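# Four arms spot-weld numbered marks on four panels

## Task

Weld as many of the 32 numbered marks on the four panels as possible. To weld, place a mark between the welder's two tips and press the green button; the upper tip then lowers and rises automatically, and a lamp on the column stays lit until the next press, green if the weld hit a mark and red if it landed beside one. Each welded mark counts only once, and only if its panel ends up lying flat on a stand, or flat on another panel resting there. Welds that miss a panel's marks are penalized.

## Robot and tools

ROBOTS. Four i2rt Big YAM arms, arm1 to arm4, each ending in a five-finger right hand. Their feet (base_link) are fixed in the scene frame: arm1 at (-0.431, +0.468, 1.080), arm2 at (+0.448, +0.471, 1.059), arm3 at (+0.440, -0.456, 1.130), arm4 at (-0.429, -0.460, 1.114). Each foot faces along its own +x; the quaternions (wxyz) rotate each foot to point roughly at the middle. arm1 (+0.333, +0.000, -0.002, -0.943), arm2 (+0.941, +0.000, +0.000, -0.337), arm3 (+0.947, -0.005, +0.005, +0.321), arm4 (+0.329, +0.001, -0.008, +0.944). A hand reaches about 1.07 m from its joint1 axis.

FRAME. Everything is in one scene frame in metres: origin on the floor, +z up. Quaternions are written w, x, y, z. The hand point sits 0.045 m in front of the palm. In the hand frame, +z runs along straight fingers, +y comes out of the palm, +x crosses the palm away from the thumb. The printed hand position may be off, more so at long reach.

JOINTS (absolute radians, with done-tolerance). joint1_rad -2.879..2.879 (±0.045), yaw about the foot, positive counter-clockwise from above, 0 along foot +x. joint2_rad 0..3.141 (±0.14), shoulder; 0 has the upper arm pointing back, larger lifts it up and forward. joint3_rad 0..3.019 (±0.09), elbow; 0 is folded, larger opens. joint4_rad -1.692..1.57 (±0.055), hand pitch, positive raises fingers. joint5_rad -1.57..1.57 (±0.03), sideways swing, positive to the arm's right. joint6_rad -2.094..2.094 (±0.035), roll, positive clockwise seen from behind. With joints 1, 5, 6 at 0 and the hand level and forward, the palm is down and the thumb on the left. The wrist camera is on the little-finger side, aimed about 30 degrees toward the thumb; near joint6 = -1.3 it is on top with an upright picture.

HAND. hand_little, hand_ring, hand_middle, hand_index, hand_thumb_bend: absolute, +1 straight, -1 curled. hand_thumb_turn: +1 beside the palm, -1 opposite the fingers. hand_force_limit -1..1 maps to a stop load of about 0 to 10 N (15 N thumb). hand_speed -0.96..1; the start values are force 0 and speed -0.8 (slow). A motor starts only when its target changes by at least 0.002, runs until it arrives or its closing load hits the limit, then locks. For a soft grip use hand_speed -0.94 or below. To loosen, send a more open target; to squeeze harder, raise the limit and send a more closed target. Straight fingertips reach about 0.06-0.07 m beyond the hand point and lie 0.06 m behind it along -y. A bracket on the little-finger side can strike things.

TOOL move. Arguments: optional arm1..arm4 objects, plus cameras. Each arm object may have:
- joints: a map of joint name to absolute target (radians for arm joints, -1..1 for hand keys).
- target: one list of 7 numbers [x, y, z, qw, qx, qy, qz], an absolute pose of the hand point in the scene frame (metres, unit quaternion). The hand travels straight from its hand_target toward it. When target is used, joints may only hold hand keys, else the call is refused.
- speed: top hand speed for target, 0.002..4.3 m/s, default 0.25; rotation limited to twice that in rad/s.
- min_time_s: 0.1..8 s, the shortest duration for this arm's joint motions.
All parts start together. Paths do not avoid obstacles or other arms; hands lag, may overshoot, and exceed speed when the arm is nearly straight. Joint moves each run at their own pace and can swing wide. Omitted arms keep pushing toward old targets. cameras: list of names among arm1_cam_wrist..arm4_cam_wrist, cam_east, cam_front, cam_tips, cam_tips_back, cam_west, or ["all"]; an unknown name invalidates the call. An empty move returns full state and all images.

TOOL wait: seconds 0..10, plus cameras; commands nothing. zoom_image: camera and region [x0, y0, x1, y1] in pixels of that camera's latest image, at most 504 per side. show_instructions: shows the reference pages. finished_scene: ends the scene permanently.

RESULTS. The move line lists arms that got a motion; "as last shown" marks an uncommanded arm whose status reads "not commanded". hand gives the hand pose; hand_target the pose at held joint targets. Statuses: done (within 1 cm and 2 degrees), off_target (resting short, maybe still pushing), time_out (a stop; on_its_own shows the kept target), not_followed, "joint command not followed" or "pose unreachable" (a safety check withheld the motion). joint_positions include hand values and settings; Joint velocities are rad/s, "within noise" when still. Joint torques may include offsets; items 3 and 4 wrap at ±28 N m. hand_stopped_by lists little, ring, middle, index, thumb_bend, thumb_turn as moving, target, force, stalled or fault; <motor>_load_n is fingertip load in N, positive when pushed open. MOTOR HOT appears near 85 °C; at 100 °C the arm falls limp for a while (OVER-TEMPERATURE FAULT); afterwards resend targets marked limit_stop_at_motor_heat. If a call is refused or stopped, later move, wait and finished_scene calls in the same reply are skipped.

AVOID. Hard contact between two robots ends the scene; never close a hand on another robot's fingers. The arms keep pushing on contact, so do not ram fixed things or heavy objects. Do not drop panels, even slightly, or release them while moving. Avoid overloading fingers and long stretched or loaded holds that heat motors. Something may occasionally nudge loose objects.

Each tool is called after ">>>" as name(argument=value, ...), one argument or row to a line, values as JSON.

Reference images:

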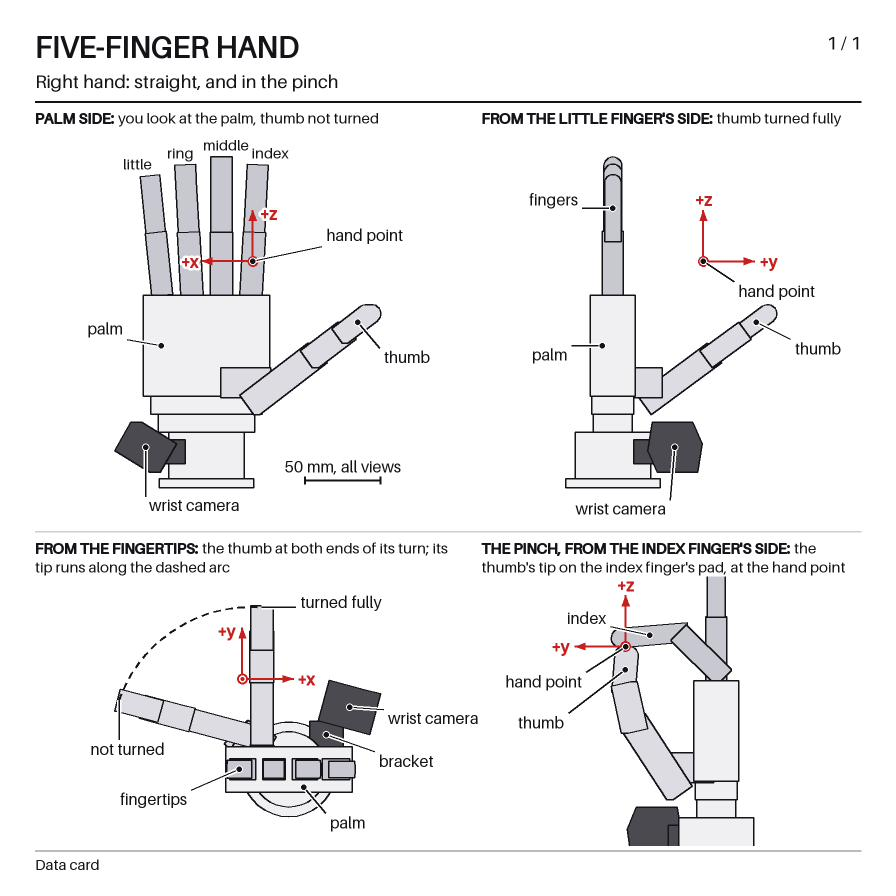

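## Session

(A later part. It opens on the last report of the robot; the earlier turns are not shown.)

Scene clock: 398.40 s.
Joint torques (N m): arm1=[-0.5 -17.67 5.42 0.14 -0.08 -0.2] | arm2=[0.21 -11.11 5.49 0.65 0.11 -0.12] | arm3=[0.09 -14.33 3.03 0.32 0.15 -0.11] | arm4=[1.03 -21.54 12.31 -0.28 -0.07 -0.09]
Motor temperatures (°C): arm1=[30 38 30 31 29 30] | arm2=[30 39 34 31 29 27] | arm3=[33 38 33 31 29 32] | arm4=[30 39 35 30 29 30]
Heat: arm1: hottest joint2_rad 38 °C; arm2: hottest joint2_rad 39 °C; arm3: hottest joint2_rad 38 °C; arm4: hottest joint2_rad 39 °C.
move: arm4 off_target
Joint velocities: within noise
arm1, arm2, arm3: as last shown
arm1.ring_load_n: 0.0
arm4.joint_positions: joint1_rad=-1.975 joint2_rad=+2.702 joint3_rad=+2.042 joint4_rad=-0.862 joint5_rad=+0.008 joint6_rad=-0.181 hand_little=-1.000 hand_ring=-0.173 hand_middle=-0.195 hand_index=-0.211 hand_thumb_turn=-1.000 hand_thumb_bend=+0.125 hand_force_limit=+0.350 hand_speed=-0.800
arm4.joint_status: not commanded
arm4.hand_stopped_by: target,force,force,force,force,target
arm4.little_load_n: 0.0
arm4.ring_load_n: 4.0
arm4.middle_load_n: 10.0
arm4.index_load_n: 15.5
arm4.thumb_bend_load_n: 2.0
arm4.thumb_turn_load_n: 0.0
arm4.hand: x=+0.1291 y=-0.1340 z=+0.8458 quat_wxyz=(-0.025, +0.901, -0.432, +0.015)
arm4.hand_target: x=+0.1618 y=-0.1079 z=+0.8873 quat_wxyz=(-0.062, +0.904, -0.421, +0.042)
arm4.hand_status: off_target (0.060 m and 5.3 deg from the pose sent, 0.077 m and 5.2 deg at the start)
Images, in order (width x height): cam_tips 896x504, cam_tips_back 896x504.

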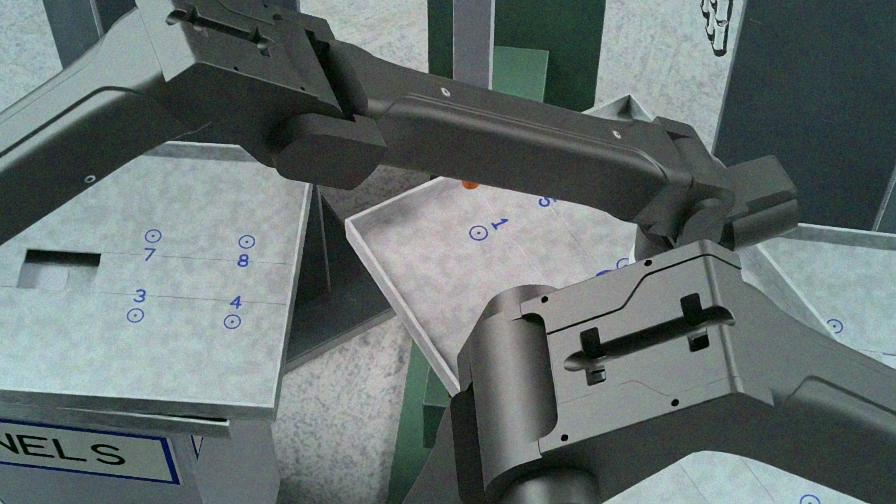

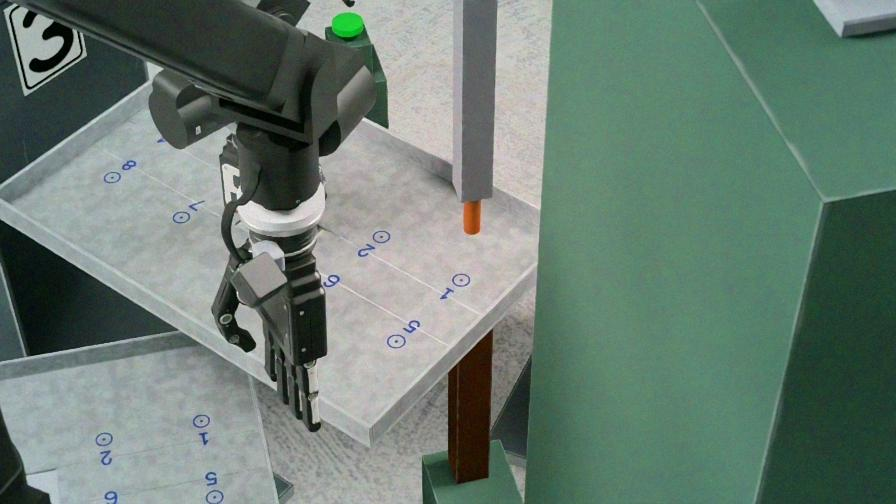

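>>> move(
  arm4={"target": [0.1344, -0.1155, 0.884, -0.0623, 0.9063, -0.4226, 0.0415], "speed": 0.15},
)

>>> move(
  arm4={"target": [0.1558, -0.1026, 0.886, -0.0623, 0.9063, -0.4226, 0.0415], "speed": 0.1},
  cameras=["cam_tips", "cam_tips_back"],
)

>>> zoom_image(
  camera="cam_tips",
  region=[400, 150, 540, 290],
)

>>> zoom_image(
  camera="cam_tips_back",
  region=[380, 180, 560, 360],
)

Scene clock: 399.97 s.
Joint torques (N m): arm1=[-0.56 -17.61 5.45 0.14 -0.09 -0.19] | arm2=[-0.03 -11.22 5.49 0.59 0.1 -0.11] | arm3=[-0.5 -14.04 3.04 0.23 0.1 -0.07] | arm4=[1.44 -23.06 7.34 0.34 0.2 0.01]
Motor temperatures (°C): arm1=[30 38 30 31 29 30] | arm2=[30 39 34 31 29 27] | arm3=[33 39 33 31 29 32] | arm4=[30 39 35 30 29 30]
Heat: arm1: hottest joint2_rad 38 °C; arm2: hottest joint2_rad 39 °C; arm3: hottest joint2_rad 39 °C; arm4: hottest joint2_rad 39 °C.
move: arm4 off_target
Joint velocities: within noise
arm1, arm2, arm3: as last shown
arm1.thumb_bend_load_n: -0.5
arm2.ring_load_n: 0.5
arm3.thumb_bend_load_n: -0.5
arm4.joint_positions: joint1_rad=-1.970 joint2_rad=+2.662 joint3_rad=+1.931 joint4_rad=-0.788 joint5_rad=+0.002 joint6_rad=-0.181 hand_little=-1.000 hand_ring=-0.172 hand_middle=-0.195 hand_index=-0.211 hand_thumb_turn=-1.000 hand_thumb_bend=+0.125 hand_force_limit=+0.350 hand_speed=-0.800
arm4.joint_status: not commanded
arm4.hand_stopped_by: target,force,force,force,force,target
arm4.little_load_n: 0.0
arm4.ring_load_n: 7.5
arm4.middle_load_n: 11.5
arm4.index_load_n: 11.5
arm4.thumb_bend_load_n: 3.0
arm4.thumb_turn_load_n: 0.0
arm4.hand: x=+0.1090 y=-0.1397 z=+0.8401 quat_wxyz=(-0.029, +0.902, -0.430, +0.014)
arm4.hand_target: x=+0.1330 y=-0.1159 z=+0.8838 quat_wxyz=(-0.062, +0.904, -0.421, +0.041)
arm4.hand_status: off_target (0.056 m and 5.0 deg from the pose sent, 0.043 m and 5.3 deg at the start)
pictures: none

Scene clock: 401.27 s.
Joint torques (N m): arm1=[-0.44 -17.61 5.45 0.16 -0.08 -0.2] | arm2=[0.56 -11.16 5.48 0.59 0.11 -0.11] | arm3=[-0.79 -14.1 3.11 0.14 0.09 -0.13] | arm4=[1.03 -21.36 12.19 -0.27 -0.06 0.02]
Motor temperatures (°C): arm1=[30 38 30 31 29 30] | arm2=[30 39 34 31 29 27] | arm3=[33 39 33 31 29 32] | arm4=[30 39 35 30 29 30]
Heat: arm1: hottest joint2_rad 38 °C; arm2: hottest joint2_rad 39 °C; arm3: hottest joint2_rad 39 °C; arm4: hottest joint2_rad 39 °C.
move: arm4 off_target
Joint velocities: within noise
arm1, arm2, arm3: as last shown
arm1.thumb_bend_load_n: 0.0
arm2.ring_load_n: 0.0
arm3.thumb_bend_load_n: 0.0
arm4.joint_positions: joint1_rad=-1.964 joint2_rad=+2.688 joint3_rad=+2.011 joint4_rad=-0.845 joint5_rad=+0.009 joint6_rad=-0.180 hand_little=-1.000 hand_ring=-0.173 hand_middle=-0.195 hand_index=-0.211 hand_thumb_turn=-1.000 hand_thumb_bend=+0.125 hand_force_limit=+0.350 hand_speed=-0.800
arm4.joint_status: not commanded
arm4.hand_stopped_by: target,force,force,force,force,target
arm4.little_load_n: 0.0
arm4.ring_load_n: 3.5
arm4.middle_load_n: 9.5
arm4.index_load_n: 15.5
arm4.thumb_bend_load_n: 2.0
arm4.thumb_turn_load_n: 0.0
arm4.hand: x=+0.1212 y=-0.1306 z=+0.8465 quat_wxyz=(-0.026, +0.903, -0.428, +0.016)
arm4.hand_target: x=+0.1536 y=-0.1037 z=+0.8876 quat_wxyz=(-0.063, +0.904, -0.422, +0.041)
arm4.hand_status: off_target (0.060 m and 5.2 deg from the pose sent, 0.075 m and 5.0 deg at the start)
Images, in order (width x height): cam_tips 896x504, cam_tips_back 896x504.

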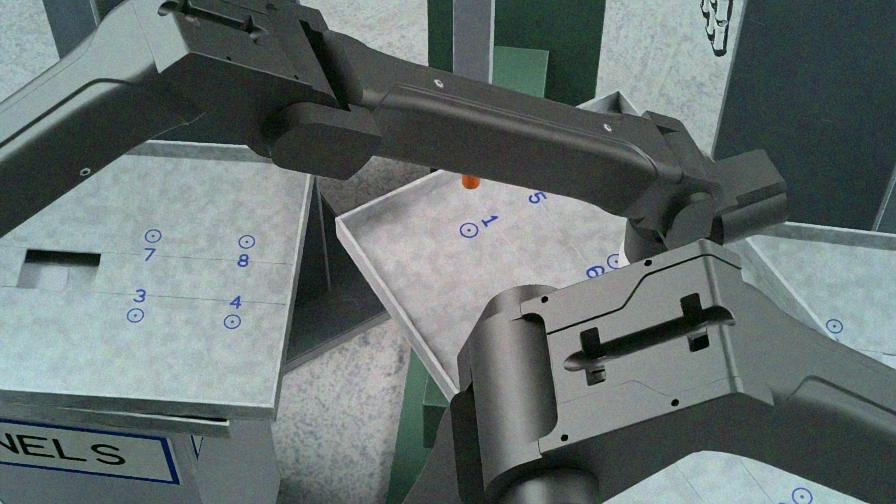

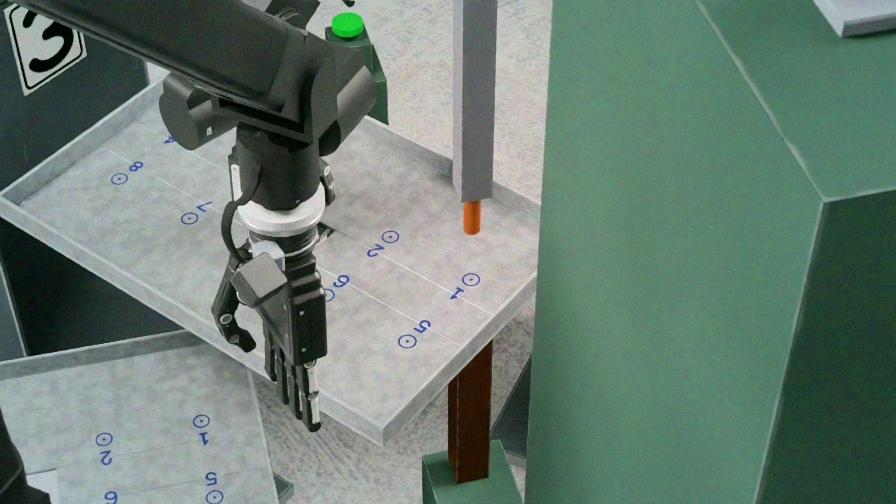

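Scaled by 3.600.

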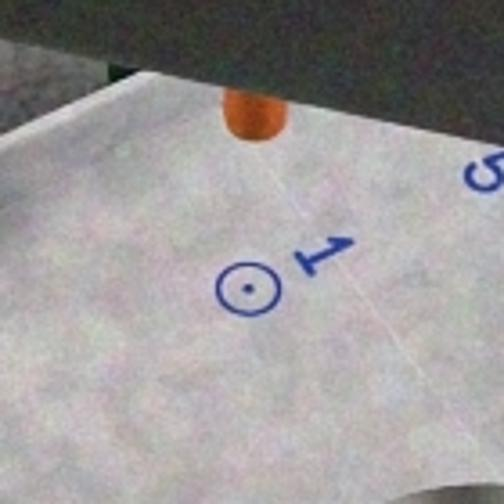

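Scaled by 2.800.

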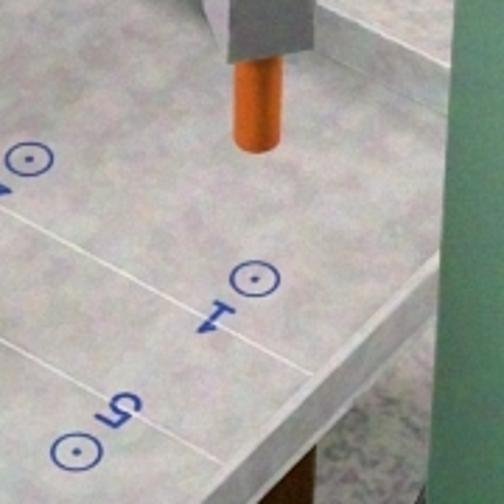

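>>> move(
  arm3={"target": [0.0446, -0.5750, 0.803, 0.0, 0.598, 0.8018, 0.0], "speed": 0.1},
)

>>> move(
  arm3={"target": [0.0446, -0.5750, 0.832, 0.0, 0.598, 0.8018, 0.0], "speed": 0.15},
  cameras=["cam_front"],
)

>>> wait(
  seconds=1.2,
  cameras=["cam_front", "cam_tips_back"],
)

Scene clock: 402.90 s.
Joint torques (N m): arm1=[-0.32 -17.73 5.44 0.16 -0.08 -0.19] | arm2=[0.15 -11.46 5.37 0.51 0.08 -0.11] | arm3=[-0.44 -13.22 3.38 0.61 0.13 -0.09] | arm4=[1.03 -21.42 12.18 -0.27 -0.06 0.01]
Motor temperatures (°C): arm1=[30 38 30 31 29 30] | arm2=[30 38 34 31 29 27] | arm3=[33 39 33 31 29 32] | arm4=[30 39 35 30 29 30]
Heat: arm1: hottest joint2_rad 38 °C; arm2: hottest joint2_rad 38 °C; arm3: hottest joint2_rad 39 °C; arm4: hottest joint2_rad 39 °C.
move: arm3 off_target
Joint velocities: within noise
arm1, arm2, arm4: as last shown
arm3.joint_positions: joint1_rad=+2.716 joint2_rad=+2.479 joint3_rad=+1.193 joint4_rad=-0.311 joint5_rad=+0.008 joint6_rad=-0.060 hand_little=-1.000 hand_ring=-1.000 hand_middle=-0.980 hand_index=+1.000 hand_thumb_turn=+1.000 hand_thumb_bend=+1.000 hand_force_limit=+0.600 hand_speed=+0.000
arm3.joint_status: not commanded
arm3.hand_stopped_by: target,target,target,target,target,target
arm3.little_load_n: 0.0
arm3.ring_load_n: 0.0
arm3.middle_load_n: 0.0
arm3.index_load_n: -2.5
arm3.thumb_bend_load_n: 0.0
arm3.thumb_turn_load_n: 0.0
arm3.hand: x=+0.0532 y=-0.5751 z=+0.8109 quat_wxyz=(+0.006, +0.598, +0.801, +0.006)
arm3.hand_target: x=+0.0449 y=-0.5749 z=+0.8033 quat_wxyz=(+0.000, +0.598, +0.802, +0.000)
arm3.hand_status: off_target (0.012 m and 1.0 deg from the pose sent, 0.031 m and 0.7 deg at the start)
arm4.little_load_n: -0.5
arm4.middle_load_n: 10.0
pictures: none

Scene clock: 403.87 s.
Joint torques (N m): arm1=[-0.38 -17.61 5.45 0.17 -0.09 -0.2] | arm2=[0.09 -11.63 5.49 0.62 0.09 -0.11] | arm3=[-0.44 -15.68 1.51 -0.61 0.13 -0.11] | arm4=[0.85 -21.36 12.03 -0.14 -0.16 0.01]
Motor temperatures (°C): arm1=[30 38 30 31 29 30] | arm2=[30 38 34 31 29 26] | arm3=[33 39 33 31 29 32] | arm4=[30 39 35 30 29 30]
Heat: arm1: hottest joint2_rad 38 °C; arm2: hottest joint2_rad 38 °C; arm3: hottest joint2_rad 39 °C; arm4: hottest joint2_rad 39 °C.
move: arm3 done
Joint velocities: within noise
arm1, arm2, arm4: as last shown
arm3.joint_positions: joint1_rad=+2.716 joint2_rad=+2.440 joint3_rad=+1.184 joint4_rad=-0.319 joint5_rad=+0.008 joint6_rad=-0.060 hand_little=-1.000 hand_ring=-1.000 hand_middle=-0.980 hand_index=+1.000 hand_thumb_turn=+1.000 hand_thumb_bend=+1.000 hand_force_limit=+0.600 hand_speed=+0.000
arm3.joint_status: not commanded
arm3.hand_stopped_by: target,target,target,target,target,target
arm3.little_load_n: 0.0
arm3.ring_load_n: 0.0
arm3.middle_load_n: 0.0
arm3.index_load_n: 0.0
arm3.thumb_bend_load_n: 0.0
arm3.thumb_turn_load_n: 0.0
arm3.hand: x=+0.0442 y=-0.5770 z=+0.8258 quat_wxyz=(-0.001, +0.598, +0.801, -0.002)
arm3.hand_target: x=+0.0447 y=-0.5750 z=+0.8319 quat_wxyz=(+0.000, +0.598, +0.802, +0.000)
arm3.hand_status: done (0.007 m and 0.3 deg from the pose sent, 0.023 m and 1.0 deg at the start)
arm4.joint_positions: joint1_rad=-1.962 joint2_rad=+2.688 joint3_rad=+2.013 joint4_rad=-0.849 joint5_rad=+0.011 joint6_rad=-0.180 hand_little=-1.000 hand_ring=-0.173 hand_middle=-0.195 hand_index=-0.211 hand_thumb_turn=-1.000 hand_thumb_bend=+0.125 hand_force_limit=+0.350 hand_speed=-0.800
arm4.little_load_n: -1.5
arm4.ring_load_n: 2.5
arm4.index_load_n: 16.0
arm4.hand: x=+0.1209 y=-0.1300 z=+0.8471 quat_wxyz=(-0.024, +0.904, -0.427, +0.016)
arm4.hand_target: x=+0.1535 y=-0.1036 z=+0.8876 quat_wxyz=(-0.063, +0.904, -0.421, +0.041)
Images, in order (width x height): cam_front 896x504.

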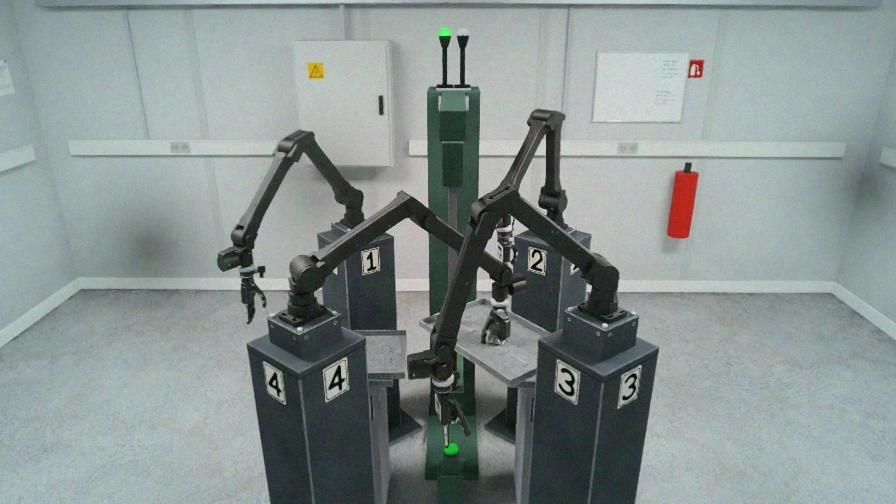

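Scene clock: 405.07 s.
Joint torques (N m): arm1=[-0.44 -17.55 5.46 0.13 -0.09 -0.2] | arm2=[0.21 -11.4 5.44 0.58 0.1 -0.11] | arm3=[-0.38 -14.74 1.65 -0.76 0.11 -0.12] | arm4=[0.91 -22.18 11.96 -0.08 -0.11 0.02]
Motor temperatures (°C): arm1=[30 38 30 31 29 30] | arm2=[30 38 34 31 29 26] | arm3=[33 39 33 31 29 32] | arm4=[30 39 36 30 29 30]
Heat: arm1: hottest joint2_rad 38 °C; arm2: hottest joint2_rad 38 °C; arm3: hottest joint2_rad 39 °C; arm4: hottest joint2_rad 39 °C.
Joint velocities: within noise
arm1.joint_positions: joint1_rad=+0.290 joint2_rad=+2.236 joint3_rad=+1.384 joint4_rad=-0.687 joint5_rad=+0.004 joint6_rad=+0.978 hand_little=+1.000 hand_ring=+1.000 hand_middle=+1.000 hand_index=+1.000 hand_thumb_turn=-1.000 hand_thumb_bend=+0.100 hand_force_limit=+0.200 hand_speed=+0.200
arm1.joint_status: not commanded
arm1.hand_stopped_by: target,target,target,target,target,target
arm1.little_load_n: 0.0
arm1.ring_load_n: 0.0
arm1.middle_load_n: 0.0
arm1.index_load_n: 0.0
arm1.thumb_bend_load_n: 0.0
arm1.thumb_turn_load_n: 0.0
arm1.hand: x=-0.6941 y=-0.0324 z=+0.9118 quat_wxyz=(-0.003, -0.710, -0.704, +0.017)
arm1.hand_target: x=-0.6899 y=-0.0200 z=+0.9004 quat_wxyz=(+0.000, -0.707, -0.707, +0.000)
arm1.hand_status: not commanded
arm2.joint_positions: joint1_rad=-1.607 joint2_rad=+1.664 joint3_rad=+0.849 joint4_rad=-0.783 joint5_rad=-0.003 joint6_rad=+0.601 hand_little=+1.000 hand_ring=+1.000 hand_middle=+1.000 hand_index=+1.000 hand_thumb_turn=-1.000 hand_thumb_bend=-0.500 hand_force_limit=+0.650 hand_speed=-0.300
arm2.joint_status: not commanded
arm2.hand_stopped_by: target,target,target,target,target,target
arm2.little_load_n: 0.0
arm2.ring_load_n: 0.0
arm2.middle_load_n: 0.0
arm2.index_load_n: 0.0
arm2.thumb_bend_load_n: 0.0
arm2.thumb_turn_load_n: 0.0
arm2.hand: x=+0.2625 y=+0.1710 z=+1.0149 quat_wxyz=(-0.002, -0.615, -0.788, -0.013)
arm2.hand_target: x=+0.2604 y=+0.1663 z=+1.0190 quat_wxyz=(+0.000, -0.609, -0.793, +0.000)
arm2.hand_status: not commanded
arm3.joint_positions: joint1_rad=+2.716 joint2_rad=+2.440 joint3_rad=+1.184 joint4_rad=-0.319 joint5_rad=+0.008 joint6_rad=-0.060 hand_little=-1.000 hand_ring=-1.000 hand_middle=-0.980 hand_index=+1.000 hand_thumb_turn=+1.000 hand_thumb_bend=+1.000 hand_force_limit=+0.600 hand_speed=+0.000
arm3.joint_status: not commanded
arm3.hand_stopped_by: target,target,target,target,target,target
arm3.little_load_n: 0.0
arm3.ring_load_n: 0.0
arm3.middle_load_n: 0.0
arm3.index_load_n: 0.0
arm3.thumb_bend_load_n: 0.0
arm3.thumb_turn_load_n: 0.0
arm3.hand: x=+0.0442 y=-0.5770 z=+0.8258 quat_wxyz=(-0.001, +0.598, +0.801, -0.002)
arm3.hand_target: x=+0.0447 y=-0.5750 z=+0.8319 quat_wxyz=(+0.000, +0.598, +0.802, +0.000)
arm3.hand_status: done (0.007 m and 0.3 deg from the pose sent, 0.023 m and 1.0 deg at the start)
arm4.joint_positions: joint1_rad=-1.962 joint2_rad=+2.689 joint3_rad=+2.013 joint4_rad=-0.849 joint5_rad=+0.010 joint6_rad=-0.180 hand_little=-1.000 hand_ring=-0.173 hand_middle=-0.195 hand_index=-0.211 hand_thumb_turn=-1.000 hand_thumb_bend=+0.125 hand_force_limit=+0.350 hand_speed=-0.800
arm4.joint_status: not commanded
arm4.hand_stopped_by: target,force,force,force,force,target
arm4.little_load_n: 0.0
arm4.ring_load_n: 3.5
arm4.middle_load_n: 10.0
arm4.index_load_n: 15.0
arm4.thumb_bend_load_n: 2.0
arm4.thumb_turn_load_n: 0.0
arm4.hand: x=+0.1205 y=-0.1300 z=+0.8465 quat_wxyz=(-0.024, +0.904, -0.427, +0.016)
arm4.hand_target: x=+0.1535 y=-0.1036 z=+0.8875 quat_wxyz=(-0.063, +0.904, -0.421, +0.041)
arm4.hand_status: not commanded
wait: 1.20 s; at rest by 0.27 s
Images, in order (width x height): cam_front 896x504, cam_tips_back 896x504.

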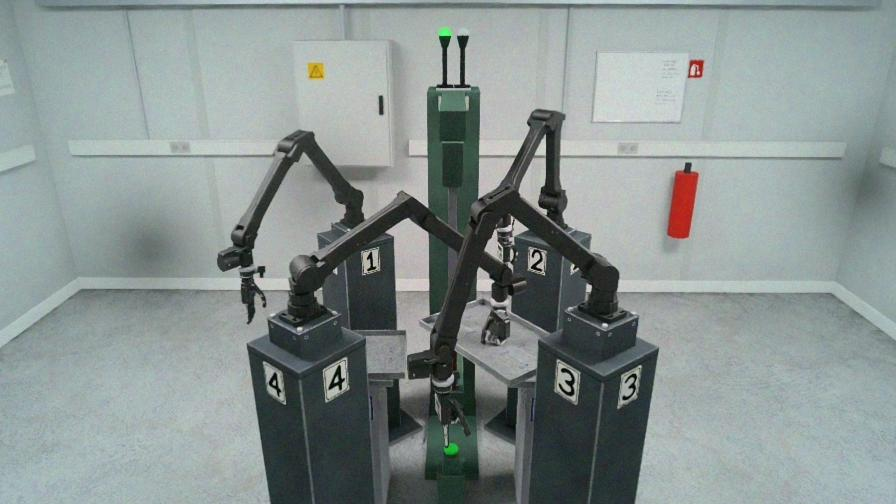

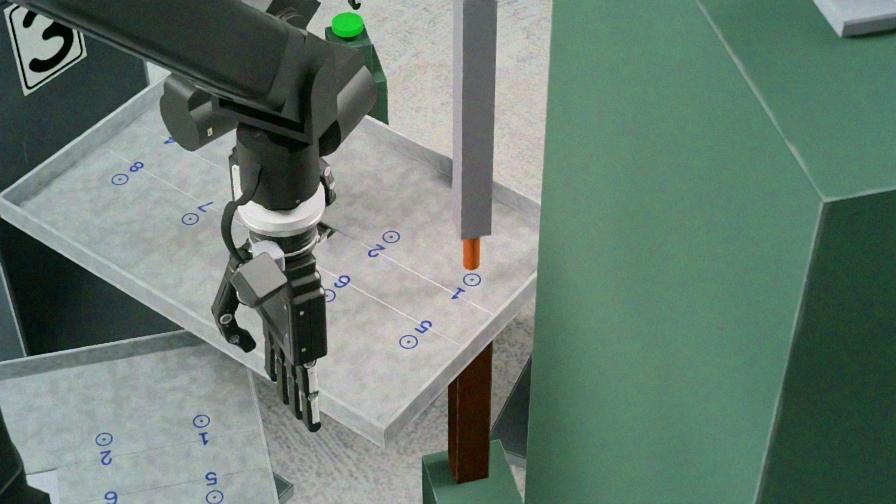

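>>> wait(
  seconds=0.8,
)

>>> move(
  arm4={"target": [0.0446, -0.1848, 0.874, -0.0548, 0.9063, -0.4226, 0.0380], "speed": 0.2},
)

>>> move(
  arm4={"target": [0.0700, -0.1704, 0.876, -0.0548, 0.9063, -0.4226, 0.0380], "speed": 0.1},
  cameras=["cam_tips", "cam_tips_back"],
)

>>> zoom_image(
  camera="cam_tips",
  region=[400, 150, 540, 290],
)

>>> zoom_image(
  camera="cam_tips_back",
  region=[380, 180, 560, 360],
)

Scene clock: 406.03 s.
Joint torques (N m): arm1=[-0.32 -17.61 5.45 0.16 -0.08 -0.21] | arm2=[0.38 -11.46 5.35 0.61 0.07 -0.13] | arm3=[-0.67 -16.32 1.76 -0.47 0.1 -0.07] | arm4=[0.91 -21.42 11.99 -0.14 -0.12 0.01]
Motor temperatures (°C): arm1=[30 38 30 31 29 30] | arm2=[30 38 34 31 29 26] | arm3=[33 39 33 31 29 32] | arm4=[30 39 36 30 29 30]
Heat: arm1: hottest joint2_rad 38 °C; arm2: hottest joint2_rad 38 °C; arm3: hottest joint2_rad 39 °C; arm4: hottest joint2_rad 39 °C.
Joint velocities: within noise
arm1.joint_positions: joint1_rad=+0.290 joint2_rad=+2.236 joint3_rad=+1.384 joint4_rad=-0.687 joint5_rad=+0.004 joint6_rad=+0.978 hand_little=+1.000 hand_ring=+1.000 hand_middle=+1.000 hand_index=+1.000 hand_thumb_turn=-1.000 hand_thumb_bend=+0.100 hand_force_limit=+0.200 hand_speed=+0.200
arm1.joint_status: not commanded
arm1.hand_stopped_by: target,target,target,target,target,target
arm1.little_load_n: 0.0
arm1.ring_load_n: 0.0
arm1.middle_load_n: 0.0
arm1.index_load_n: -0.5
arm1.thumb_bend_load_n: 0.0
arm1.thumb_turn_load_n: 0.0
arm1.hand: x=-0.6941 y=-0.0324 z=+0.9118 quat_wxyz=(-0.003, -0.710, -0.704, +0.017)
arm1.hand_target: x=-0.6899 y=-0.0200 z=+0.9004 quat_wxyz=(+0.000, -0.707, -0.707, +0.000)
arm1.hand_status: not commanded
arm2.joint_positions: joint1_rad=-1.607 joint2_rad=+1.664 joint3_rad=+0.849 joint4_rad=-0.783 joint5_rad=-0.003 joint6_rad=+0.601 hand_little=+1.000 hand_ring=+1.000 hand_middle=+1.000 hand_index=+1.000 hand_thumb_turn=-1.000 hand_thumb_bend=-0.500 hand_force_limit=+0.650 hand_speed=-0.300
arm2.joint_status: not commanded
arm2.hand_stopped_by: target,target,target,target,target,target
arm2.little_load_n: 0.0
arm2.ring_load_n: 0.0
arm2.middle_load_n: 0.0
arm2.index_load_n: 0.0
arm2.thumb_bend_load_n: 0.0
arm2.thumb_turn_load_n: 0.0
arm2.hand: x=+0.2625 y=+0.1710 z=+1.0149 quat_wxyz=(-0.002, -0.615, -0.788, -0.013)
arm2.hand_target: x=+0.2604 y=+0.1663 z=+1.0190 quat_wxyz=(+0.000, -0.609, -0.793, +0.000)
arm2.hand_status: not commanded
arm3.joint_positions: joint1_rad=+2.716 joint2_rad=+2.440 joint3_rad=+1.184 joint4_rad=-0.319 joint5_rad=+0.008 joint6_rad=-0.060 hand_little=-1.000 hand_ring=-1.000 hand_middle=-0.980 hand_index=+1.000 hand_thumb_turn=+1.000 hand_thumb_bend=+1.000 hand_force_limit=+0.600 hand_speed=+0.000
arm3.joint_status: not commanded
arm3.hand_stopped_by: target,target,target,target,target,target
arm3.little_load_n: 0.0
arm3.ring_load_n: 0.0
arm3.middle_load_n: 0.0
arm3.index_load_n: 0.0
arm3.thumb_bend_load_n: 0.0
arm3.thumb_turn_load_n: 0.0
arm3.hand: x=+0.0442 y=-0.5770 z=+0.8258 quat_wxyz=(-0.001, +0.598, +0.801, -0.002)
arm3.hand_target: x=+0.0447 y=-0.5750 z=+0.8319 quat_wxyz=(+0.000, +0.598, +0.802, +0.000)
arm3.hand_status: done (0.007 m and 0.3 deg from the pose sent, 0.023 m and 1.0 deg at the start)
arm4.joint_positions: joint1_rad=-1.962 joint2_rad=+2.689 joint3_rad=+2.013 joint4_rad=-0.849 joint5_rad=+0.010 joint6_rad=-0.180 hand_little=-1.000 hand_ring=-0.173 hand_middle=-0.195 hand_index=-0.211 hand_thumb_turn=-1.000 hand_thumb_bend=+0.125 hand_force_limit=+0.350 hand_speed=-0.800
arm4.joint_status: not commanded
arm4.hand_stopped_by: target,force,force,force,force,target
arm4.little_load_n: -0.5
arm4.ring_load_n: 3.5
arm4.middle_load_n: 9.5
arm4.index_load_n: 15.5
arm4.thumb_bend_load_n: 2.0
arm4.thumb_turn_load_n: 0.0
arm4.hand: x=+0.1205 y=-0.1300 z=+0.8465 quat_wxyz=(-0.024, +0.904, -0.427, +0.016)
arm4.hand_target: x=+0.1535 y=-0.1036 z=+0.8875 quat_wxyz=(-0.063, +0.904, -0.421, +0.041)
arm4.hand_status: not commanded
wait: 0.80 s; at rest by 0.10 s
pictures: none

Scene clock: 407.43 s.
Joint torques (N m): arm1=[-0.5 -17.67 5.46 0.16 -0.08 -0.2] | arm2=[0.09 -11.16 5.48 0.58 0.09 -0.12] | arm3=[-0.32 -15.74 1.77 -0.49 0.11 -0.08] | arm4=[-1.2 -19.84 5.64 0.23 0.11 -0.09]
Motor temperatures (°C): arm1=[30 38 30 31 29 30] | arm2=[30 38 34 31 29 26] | arm3=[33 39 33 31 29 32] | arm4=[30 39 36 30 29 30]
Heat: arm1: hottest joint2_rad 38 °C; arm2: hottest joint2_rad 38 °C; arm3: hottest joint2_rad 39 °C; arm4: hottest joint2_rad 39 °C.
move: arm4 off_target
Joint velocities: within noise
arm1, arm2, arm3: as last shown
arm1.index_load_n: 0.0
arm4.joint_positions: joint1_rad=-1.967 joint2_rad=+2.469 joint3_rad=+1.464 joint4_rad=-0.525 joint5_rad=+0.006 joint6_rad=-0.197 hand_little=-1.000 hand_ring=-0.172 hand_middle=-0.195 hand_index=-0.211 hand_thumb_turn=-1.000 hand_thumb_bend=+0.125 hand_force_limit=+0.350 hand_speed=-0.800
arm4.joint_status: not commanded
arm4.hand_stopped_by: target,force,force,force,force,target
arm4.little_load_n: 0.0
arm4.ring_load_n: 5.0
arm4.middle_load_n: 11.0
arm4.index_load_n: 13.0
arm4.thumb_bend_load_n: 2.5
arm4.thumb_turn_load_n: 0.0
arm4.hand: x=+0.0110 y=-0.1939 z=+0.8402 quat_wxyz=(-0.023, +0.906, -0.422, +0.012)
arm4.hand_target: x=+0.0435 y=-0.1854 z=+0.8737 quat_wxyz=(-0.054, +0.904, -0.422, +0.038)
arm4.hand_status: off_target (0.049 m and 4.7 deg from the pose sent, 0.098 m and 4.4 deg at the start)
pictures: none

Scene clock: 408.77 s.
Joint torques (N m): arm1=[-0.5 -17.73 5.49 0.14 -0.08 -0.19] | arm2=[0.26 -11.34 5.45 0.64 0.09 -0.12] | arm3=[-0.38 -15.62 1.92 -0.66 0.17 -0.05] | arm4=[-1.08 -18.26 8.87 -0.25 -0.06 -0.07]
Motor temperatures (°C): arm1=[30 38 30 31 29 30] | arm2=[30 38 34 31 29 26] | arm3=[33 39 33 31 29 32] | arm4=[30 39 36 30 29 30]
Heat: arm1: hottest joint2_rad 38 °C; arm2: hottest joint2_rad 38 °C; arm3: hottest joint2_rad 39 °C; arm4: hottest joint2_rad 39 °C.
move: arm4 off_target
Joint velocities: within noise
arm1, arm2, arm3: as last shown
arm3.thumb_bend_load_n: -0.5
arm4.joint_positions: joint1_rad=-1.967 joint2_rad=+2.480 joint3_rad=+1.545 joint4_rad=-0.580 joint5_rad=+0.010 joint6_rad=-0.198 hand_little=-1.000 hand_ring=-0.173 hand_middle=-0.195 hand_index=-0.211 hand_thumb_turn=-1.000 hand_thumb_bend=+0.125 hand_force_limit=+0.350 hand_speed=-0.800
arm4.joint_status: not commanded
arm4.hand_stopped_by: target,force,force,force,force,target
arm4.little_load_n: -0.5
arm4.ring_load_n: 3.0
arm4.middle_load_n: 9.5
arm4.index_load_n: 16.0
arm4.thumb_bend_load_n: 2.0
arm4.thumb_turn_load_n: 0.0
arm4.hand: x=+0.0360 y=-0.1815 z=+0.8507 quat_wxyz=(-0.028, +0.906, -0.421, +0.018)
arm4.hand_target: x=+0.0689 y=-0.1711 z=+0.8767 quat_wxyz=(-0.055, +0.904, -0.422, +0.038)
arm4.hand_status: off_target (0.044 m and 3.8 deg from the pose sent, 0.073 m and 4.6 deg at the start)
Images, in order (width x height): cam_tips 896x504, cam_tips_back 896x504.

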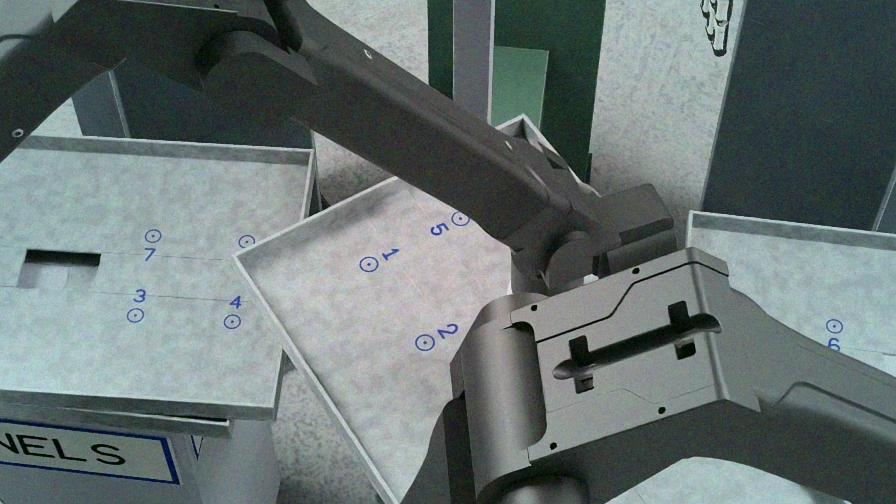

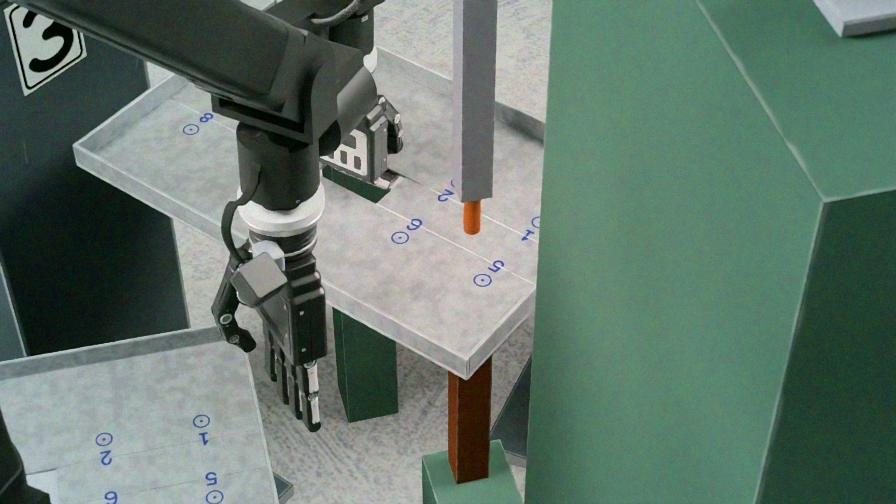

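Scaled by 3.600.

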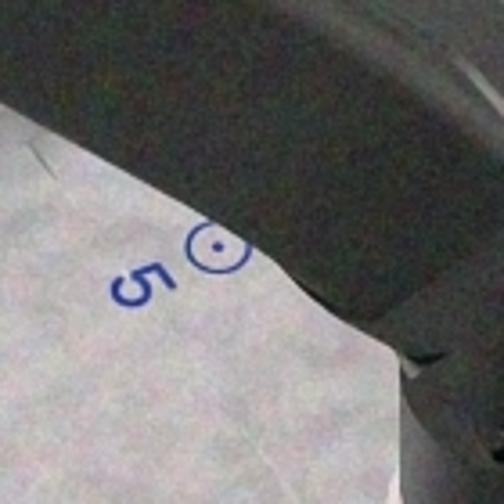

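Scaled by 2.800.

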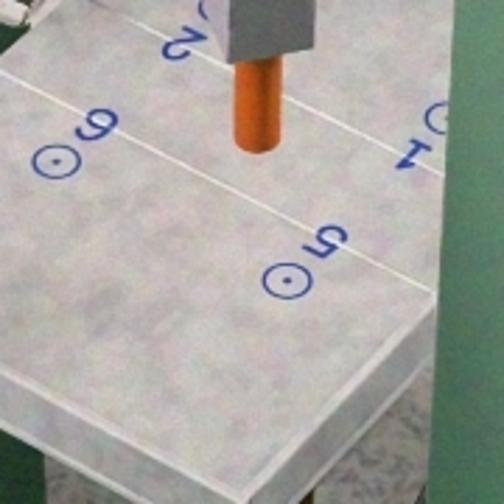

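>>> move(
  arm4={"target": [0.0808, -0.1772, 0.8710, -0.0548, 0.9063, -0.4226, 0.0380], "speed": 0.1},
  cameras=["cam_tips", "cam_tips_back"],
)

>>> zoom_image(
  camera="cam_tips",
  region=[400, 150, 540, 290],
)

>>> zoom_image(
  camera="cam_tips_back",
  region=[380, 180, 560, 360],
)

Scene clock: 410.43 s.
Joint torques (N m): arm1=[-0.56 -17.73 5.45 0.14 -0.08 -0.2] | arm2=[0.09 -11.46 5.46 0.62 0.12 -0.11] | arm3=[-0.73 -15.33 1.7 -0.9 0.1 -0.08] | arm4=[-0.85 -18.2 9.76 -0.27 -0.13 -0.12]
Motor temperatures (°C): arm1=[30 38 30 31 29 30] | arm2=[30 38 34 31 29 26] | arm3=[33 39 33 31 29 32] | arm4=[30 39 36 30 29 30]
Heat: arm1: hottest joint2_rad 38 °C; arm2: hottest joint2_rad 38 °C; arm3: hottest joint2_rad 39 °C; arm4: hottest joint2_rad 39 °C.
move: arm4 off_target
Joint velocities: within noise
arm1, arm2, arm3: as last shown
arm3.thumb_bend_load_n: 0.0
arm4.joint_positions: joint1_rad=-1.987 joint2_rad=+2.498 joint3_rad=+1.563 joint4_rad=-0.586 joint5_rad=+0.010 joint6_rad=-0.211 hand_little=-1.000 hand_ring=-0.173 hand_middle=-0.195 hand_index=-0.211 hand_thumb_turn=-1.000 hand_thumb_bend=+0.125 hand_force_limit=+0.350 hand_speed=-0.800
arm4.joint_status: not commanded
arm4.hand_stopped_by: target,force,force,force,force,target
arm4.little_load_n: 0.0
arm4.ring_load_n: 3.5
arm4.middle_load_n: 9.5
arm4.index_load_n: 15.5
arm4.thumb_bend_load_n: 2.0
arm4.thumb_turn_load_n: 0.0
arm4.hand: x=+0.0427 y=-0.1908 z=+0.8449 quat_wxyz=(-0.025, +0.905, -0.424, +0.017)
arm4.hand_target: x=+0.0794 y=-0.1781 z=+0.8721 quat_wxyz=(-0.054, +0.904, -0.422, +0.038)
arm4.hand_status: off_target (0.048 m and 4.2 deg from the pose sent, 0.049 m and 3.8 deg at the start)
Images, in order (width x height): cam_tips 896x504, cam_tips_back 896x504.

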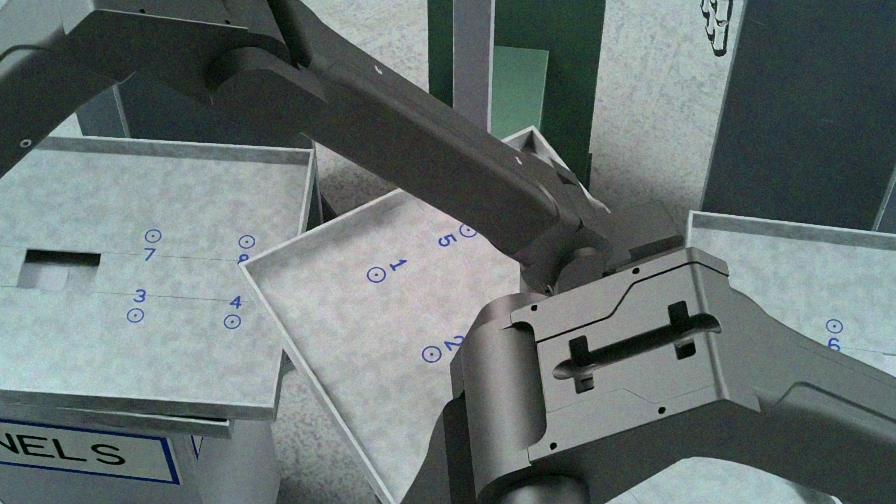

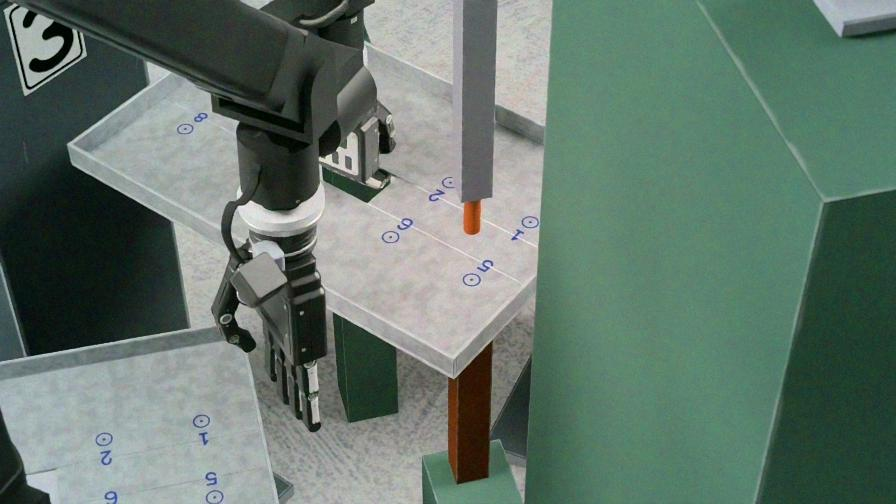

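Scaled by 3.600.

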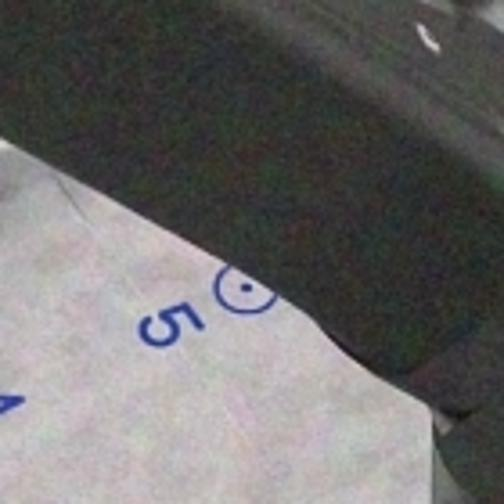

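Scaled by 2.800.

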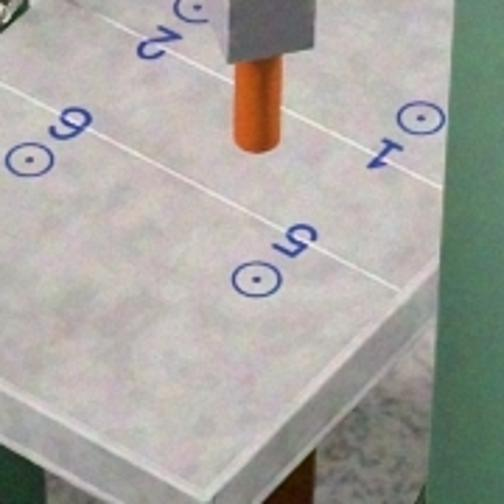

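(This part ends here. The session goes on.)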